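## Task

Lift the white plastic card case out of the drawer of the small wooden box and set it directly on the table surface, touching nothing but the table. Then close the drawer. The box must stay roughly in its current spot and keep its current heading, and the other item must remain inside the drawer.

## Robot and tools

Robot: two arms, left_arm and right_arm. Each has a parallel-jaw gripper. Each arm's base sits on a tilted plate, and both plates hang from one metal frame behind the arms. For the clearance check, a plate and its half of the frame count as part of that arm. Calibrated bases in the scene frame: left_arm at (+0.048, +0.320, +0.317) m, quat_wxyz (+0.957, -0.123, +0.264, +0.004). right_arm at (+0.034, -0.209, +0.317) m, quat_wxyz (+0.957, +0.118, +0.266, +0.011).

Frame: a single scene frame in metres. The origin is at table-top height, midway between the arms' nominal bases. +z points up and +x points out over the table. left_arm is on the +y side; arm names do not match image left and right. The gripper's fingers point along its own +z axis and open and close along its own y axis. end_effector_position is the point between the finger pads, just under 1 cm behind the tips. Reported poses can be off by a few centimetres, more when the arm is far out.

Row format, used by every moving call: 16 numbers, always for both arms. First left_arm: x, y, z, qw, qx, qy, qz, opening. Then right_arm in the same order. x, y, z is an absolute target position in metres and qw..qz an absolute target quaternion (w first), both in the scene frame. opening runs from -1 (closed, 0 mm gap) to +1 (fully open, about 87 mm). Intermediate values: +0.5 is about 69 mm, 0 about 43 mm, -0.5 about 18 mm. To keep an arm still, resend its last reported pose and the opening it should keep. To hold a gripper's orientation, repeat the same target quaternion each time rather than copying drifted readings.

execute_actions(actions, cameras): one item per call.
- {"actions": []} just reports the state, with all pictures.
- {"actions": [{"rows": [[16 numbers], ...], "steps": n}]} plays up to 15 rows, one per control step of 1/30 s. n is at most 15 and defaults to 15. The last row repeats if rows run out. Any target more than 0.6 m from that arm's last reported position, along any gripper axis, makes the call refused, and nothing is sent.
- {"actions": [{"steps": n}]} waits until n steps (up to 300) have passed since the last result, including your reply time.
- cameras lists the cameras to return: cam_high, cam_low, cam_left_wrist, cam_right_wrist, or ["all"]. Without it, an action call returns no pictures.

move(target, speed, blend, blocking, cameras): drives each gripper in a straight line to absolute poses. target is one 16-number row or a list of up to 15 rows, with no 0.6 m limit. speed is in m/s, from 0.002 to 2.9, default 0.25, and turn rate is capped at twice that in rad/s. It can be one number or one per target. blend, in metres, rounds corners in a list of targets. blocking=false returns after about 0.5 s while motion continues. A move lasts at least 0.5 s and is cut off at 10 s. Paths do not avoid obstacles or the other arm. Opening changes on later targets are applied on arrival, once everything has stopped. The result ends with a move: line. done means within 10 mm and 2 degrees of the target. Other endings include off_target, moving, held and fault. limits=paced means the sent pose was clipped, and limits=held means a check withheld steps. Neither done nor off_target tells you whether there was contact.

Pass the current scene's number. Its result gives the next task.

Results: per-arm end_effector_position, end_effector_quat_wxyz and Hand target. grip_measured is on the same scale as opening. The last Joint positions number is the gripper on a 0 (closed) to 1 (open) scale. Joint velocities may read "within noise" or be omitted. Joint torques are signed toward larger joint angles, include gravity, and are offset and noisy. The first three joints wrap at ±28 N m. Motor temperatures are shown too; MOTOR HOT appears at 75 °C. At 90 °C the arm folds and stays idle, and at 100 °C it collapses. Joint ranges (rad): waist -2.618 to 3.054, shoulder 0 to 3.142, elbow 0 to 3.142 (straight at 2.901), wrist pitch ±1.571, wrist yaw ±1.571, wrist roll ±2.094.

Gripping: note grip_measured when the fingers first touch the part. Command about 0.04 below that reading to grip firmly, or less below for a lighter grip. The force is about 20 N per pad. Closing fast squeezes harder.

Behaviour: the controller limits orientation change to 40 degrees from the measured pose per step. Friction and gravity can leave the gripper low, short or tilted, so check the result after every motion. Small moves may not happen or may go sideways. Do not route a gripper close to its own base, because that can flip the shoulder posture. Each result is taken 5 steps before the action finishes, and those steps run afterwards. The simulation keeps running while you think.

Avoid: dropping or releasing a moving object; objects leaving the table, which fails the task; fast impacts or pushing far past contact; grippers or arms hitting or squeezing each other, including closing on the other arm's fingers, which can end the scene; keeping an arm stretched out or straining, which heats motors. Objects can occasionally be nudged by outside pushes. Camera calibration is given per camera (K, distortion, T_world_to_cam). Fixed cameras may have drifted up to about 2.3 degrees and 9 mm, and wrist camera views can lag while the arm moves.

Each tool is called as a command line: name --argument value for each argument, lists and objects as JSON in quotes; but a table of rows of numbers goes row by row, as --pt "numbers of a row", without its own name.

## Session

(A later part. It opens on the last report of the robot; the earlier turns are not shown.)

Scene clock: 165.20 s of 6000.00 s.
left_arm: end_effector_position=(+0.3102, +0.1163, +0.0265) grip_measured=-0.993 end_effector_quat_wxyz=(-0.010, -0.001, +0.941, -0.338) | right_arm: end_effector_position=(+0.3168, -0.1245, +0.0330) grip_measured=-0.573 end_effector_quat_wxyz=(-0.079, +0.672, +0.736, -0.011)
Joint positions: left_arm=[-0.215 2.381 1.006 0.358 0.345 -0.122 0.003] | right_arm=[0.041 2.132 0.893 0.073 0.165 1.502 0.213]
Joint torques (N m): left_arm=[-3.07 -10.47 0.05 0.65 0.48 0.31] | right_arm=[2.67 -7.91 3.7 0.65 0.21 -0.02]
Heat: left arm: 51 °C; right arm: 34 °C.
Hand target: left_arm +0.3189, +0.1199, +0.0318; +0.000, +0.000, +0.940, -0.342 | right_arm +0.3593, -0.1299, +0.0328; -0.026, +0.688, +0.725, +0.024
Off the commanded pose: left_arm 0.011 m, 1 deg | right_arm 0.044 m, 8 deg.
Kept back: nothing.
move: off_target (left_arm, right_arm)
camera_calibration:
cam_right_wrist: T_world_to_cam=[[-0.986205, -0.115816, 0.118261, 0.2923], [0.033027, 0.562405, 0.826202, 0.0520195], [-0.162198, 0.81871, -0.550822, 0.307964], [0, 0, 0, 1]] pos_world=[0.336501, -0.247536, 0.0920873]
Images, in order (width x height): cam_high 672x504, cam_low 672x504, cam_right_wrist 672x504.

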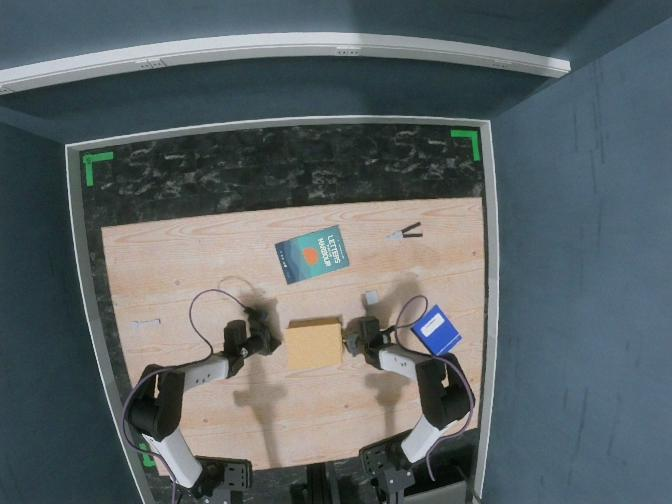

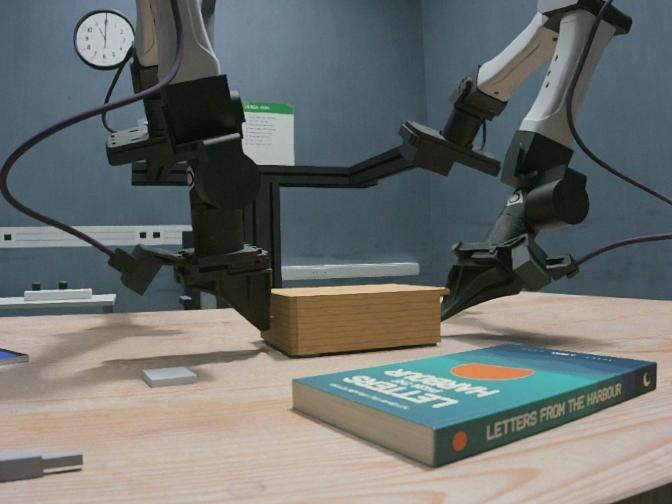

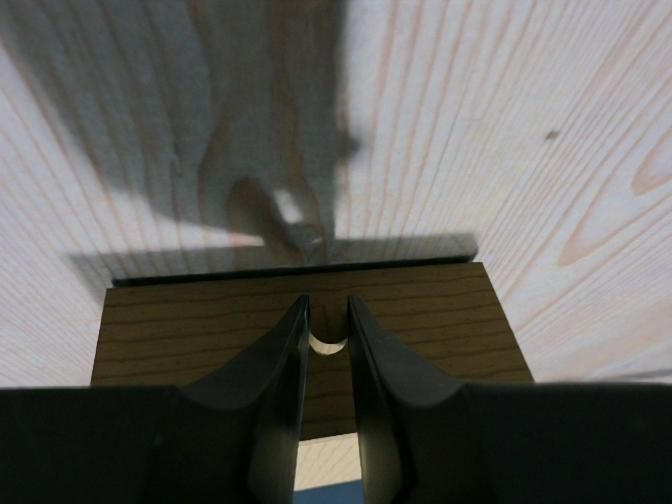

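move --pt "0.319 0.14 0.05 0 0 0.9397 -0.342 -1 0.322 -0.126 0.031 -0.0253 0.6877 0.7247 0.024 -0.62" --pt "0.319 0.14 0.05 0 0 0.9397 -0.342 -1 0.322 -0.126 0.031 -0.0253 0.6877 0.7247 0.024 -0.4" --speed 0.05 --cameras '["cam_right_wrist","cam_high","cam_low"]'

zoom_image --camera "cam_high" --region '[270, 300, 370, 390]'

Scene clock: 167.17 s of 6000.00 s.
left_arm: end_effector_position=(+0.3119, +0.1364, +0.0446) grip_measured=-0.993 end_effector_quat_wxyz=(-0.009, -0.001, +0.941, -0.338) | right_arm: end_effector_position=(+0.3169, -0.1249, +0.0317) grip_measured=-0.400 end_effector_quat_wxyz=(-0.039, +0.686, +0.726, +0.023)
Joint positions: left_arm=[-0.178 2.285 0.94 0.318 0.364 -0.088 0.003] | right_arm=[0.041 2.128 0.783 0.286 0.169 1.514 0.3]
Joint torques (N m): left_arm=[-2.74 -10.29 0.06 0.59 0.48 0.32] | right_arm=[3.51 -6.45 -0.16 0.33 0.18 -0.11]
Heat: left arm: 52 °C; right arm: 34 °C.
Hand target: left_arm +0.3188, +0.1399, +0.0497; +0.000, +0.000, +0.940, -0.342 | right_arm +0.3219, -0.1259, +0.0311; -0.026, +0.688, +0.725, +0.024
Off the commanded pose: left_arm 0.010 m, 1 deg | right_arm 0.005 m, 2 deg.
Kept back: nothing.
move: done
camera_calibration:
cam_right_wrist: T_world_to_cam=[[-0.99685, -0.0773459, 0.0175451, 0.303948], [-0.0294885, 0.566815, 0.823317, 0.0737689], [-0.0736251, 0.820207, -0.56731, 0.280143], [0, 0, 0, 1]] pos_world=[0.325791, -0.248079, 0.0928598]
Images, in order (width x height): cam_high 672x504, cam_low 672x504, cam_right_wrist 672x504.

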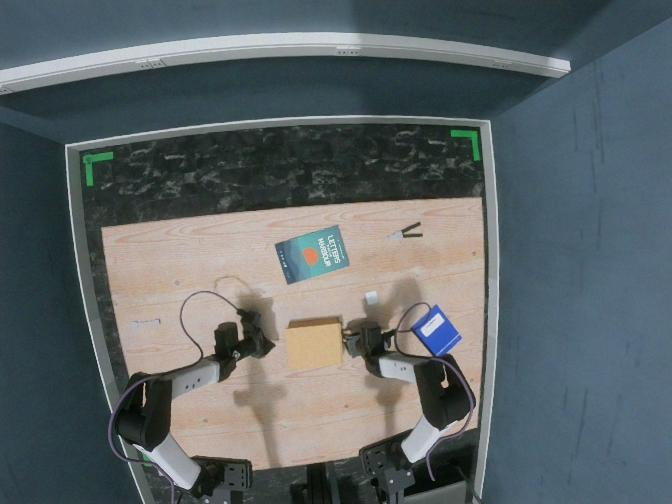

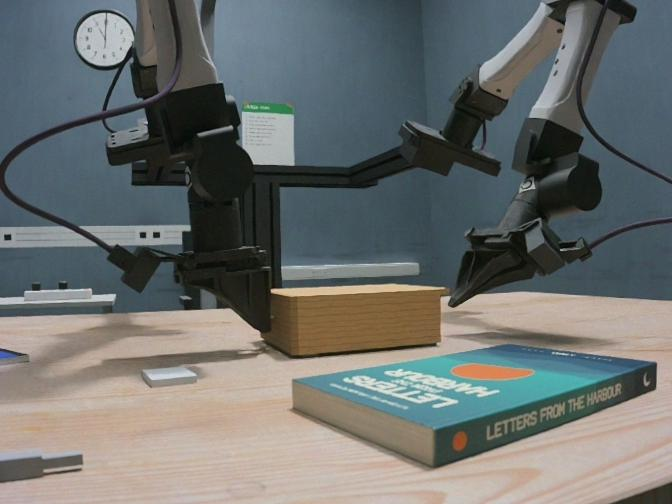

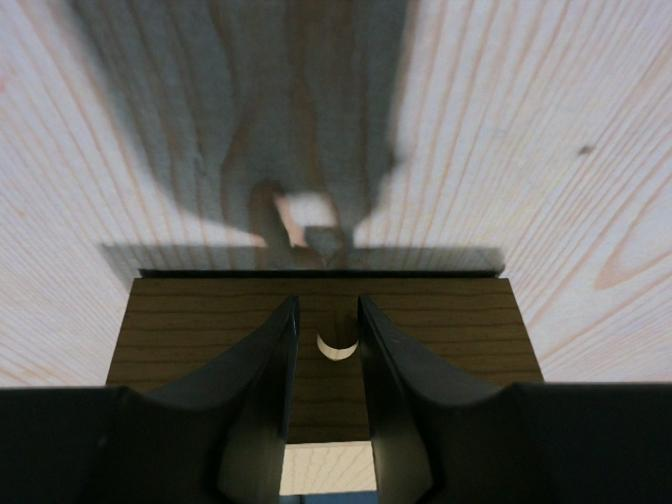

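Scaled by 5.040 from the camera's 672x504 image, which has a finer 960x720 frame.

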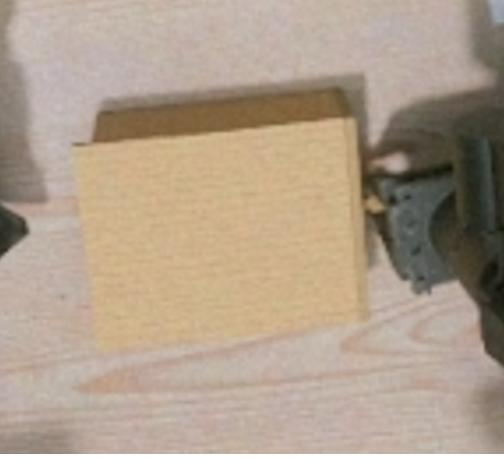

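move --pt "0.319 0.16 0.09 0 0 0.9397 -0.342 -1 0.322 -0.126 0.031 -0.0253 0.6877 0.7247 0.024 -0.2" --pt "0.319 0.18 0.12 0 0 0.9397 -0.342 -1 0.322 -0.175 0.033 -0.0253 0.6877 0.7247 0.024 -0.2" --speed 0.08 --cameras '["cam_right_wrist","cam_high","cam_low"]'

zoom_image --camera "cam_low" --region '[230, 260, 470, 380]'

zoom_image --camera "cam_high" --region '[270, 280, 390, 390]'

Scene clock: 169.77 s of 6000.00 s.
left_arm: end_effector_position=(+0.3157, +0.1770, +0.1150) grip_measured=-0.993 end_effector_quat_wxyz=(-0.006, -0.001, +0.941, -0.338) | right_arm: end_effector_position=(+0.3099, -0.1704, +0.0252) grip_measured=-0.200 end_effector_quat_wxyz=(-0.039, +0.688, +0.724, +0.013)
Joint positions: left_arm=[-0.125 1.945 0.782 0.123 0.391 -0.04 0.003] | right_arm=[-0.1 2.112 0.765 0.294 0.116 1.397 0.4]
Joint torques (N m): left_arm=[-1.96 -9.59 0.87 0.57 0.5 0.35] | right_arm=[1.48 -9.43 -0.7 0.08 -0.01 -0.27]
Heat: left arm: 52 °C; right arm: 35 °C.
Hand target: left_arm +0.3189, +0.1799, +0.1198; +0.000, +0.000, +0.940, -0.342 | right_arm +0.3218, -0.1749, +0.0326; -0.025, +0.688, +0.725, +0.024
Off the commanded pose: left_arm 0.007 m, 1 deg | right_arm 0.015 m, 2 deg.
Kept back: nothing.
move: off_target (right_arm)
camera_calibration:
cam_right_wrist: T_world_to_cam=[[-0.996865, -0.0724168, 0.0318887, 0.294084], [-0.0160694, 0.579887, 0.814539, 0.102958], [-0.0774781, 0.811472, -0.579232, 0.313375], [0, 0, 0, 1]] pos_world=[0.319096, -0.292703, 0.0882756]
Images, in order (width x height): cam_high 672x504, cam_low 672x504, cam_right_wrist 672x504.

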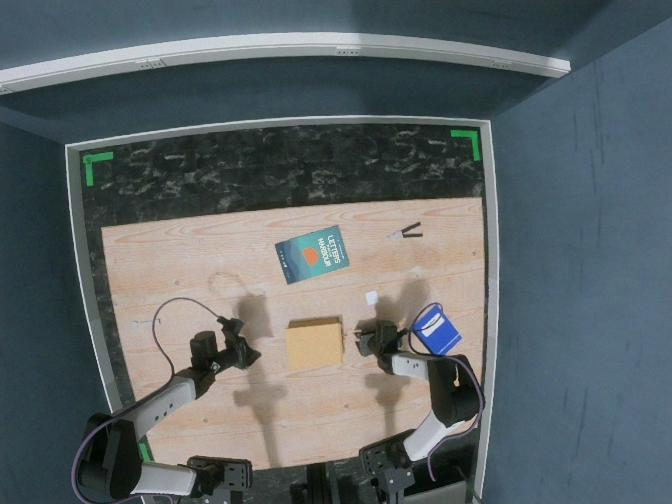

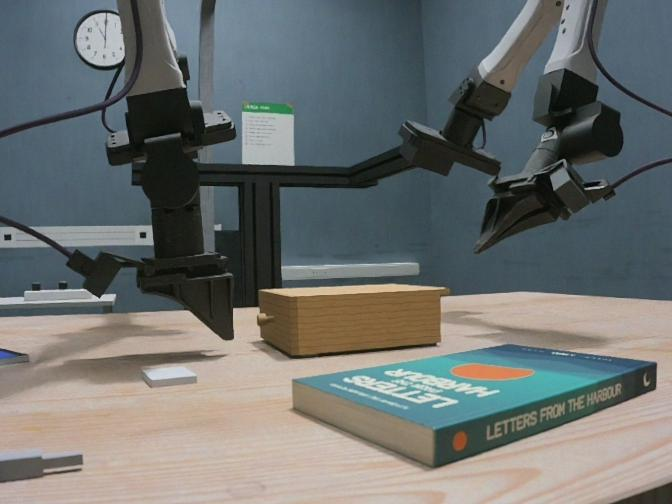

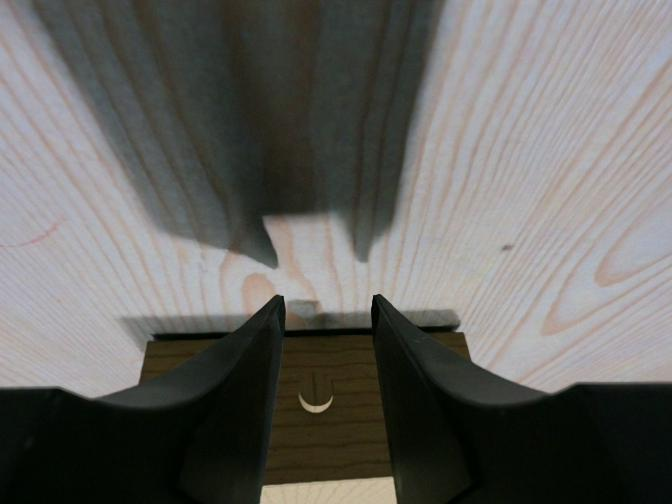

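Scaled by 2.100 from the camera's 672x504 image, which has a finer 960x720 frame.

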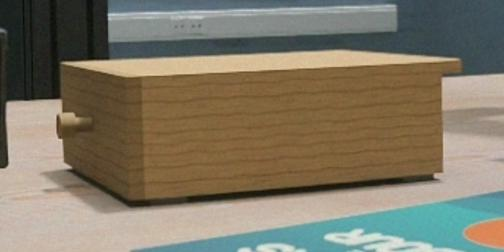

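Scaled by 4.200 from the camera's 672x504 image, which has a finer 960x720 frame.

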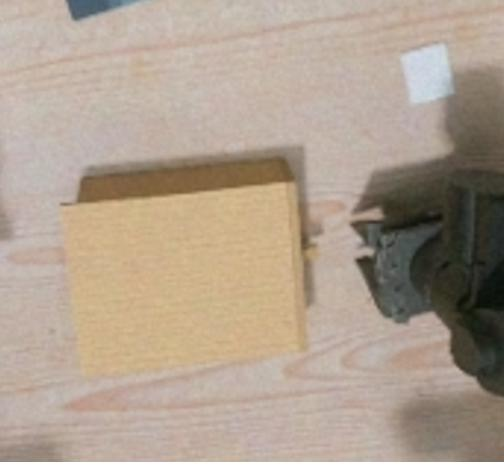

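zoom_image --camera "cam_low" --region '[255, 275, 345, 365]'

zoom_image --camera "cam_low" --region '[120, 350, 230, 400]'

Scaled by 5.600 from the camera's 672x504 image, which has a finer 960x720 frame.

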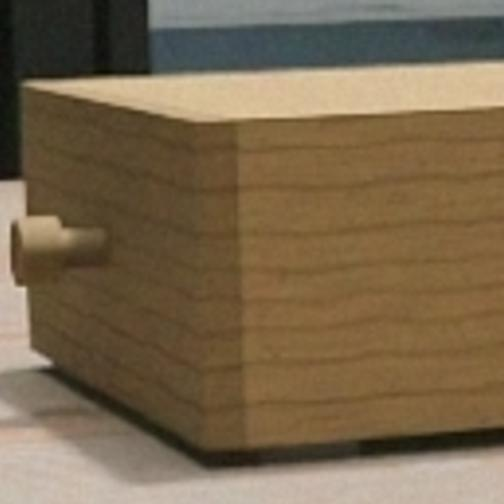

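Scaled by 4.582 from the camera's 672x504 image, which has a finer 960x720 frame.

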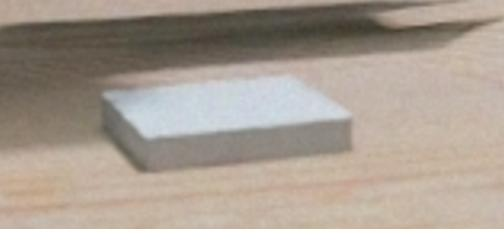

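finished_scene --scene 2

The scene is finished: the task was done.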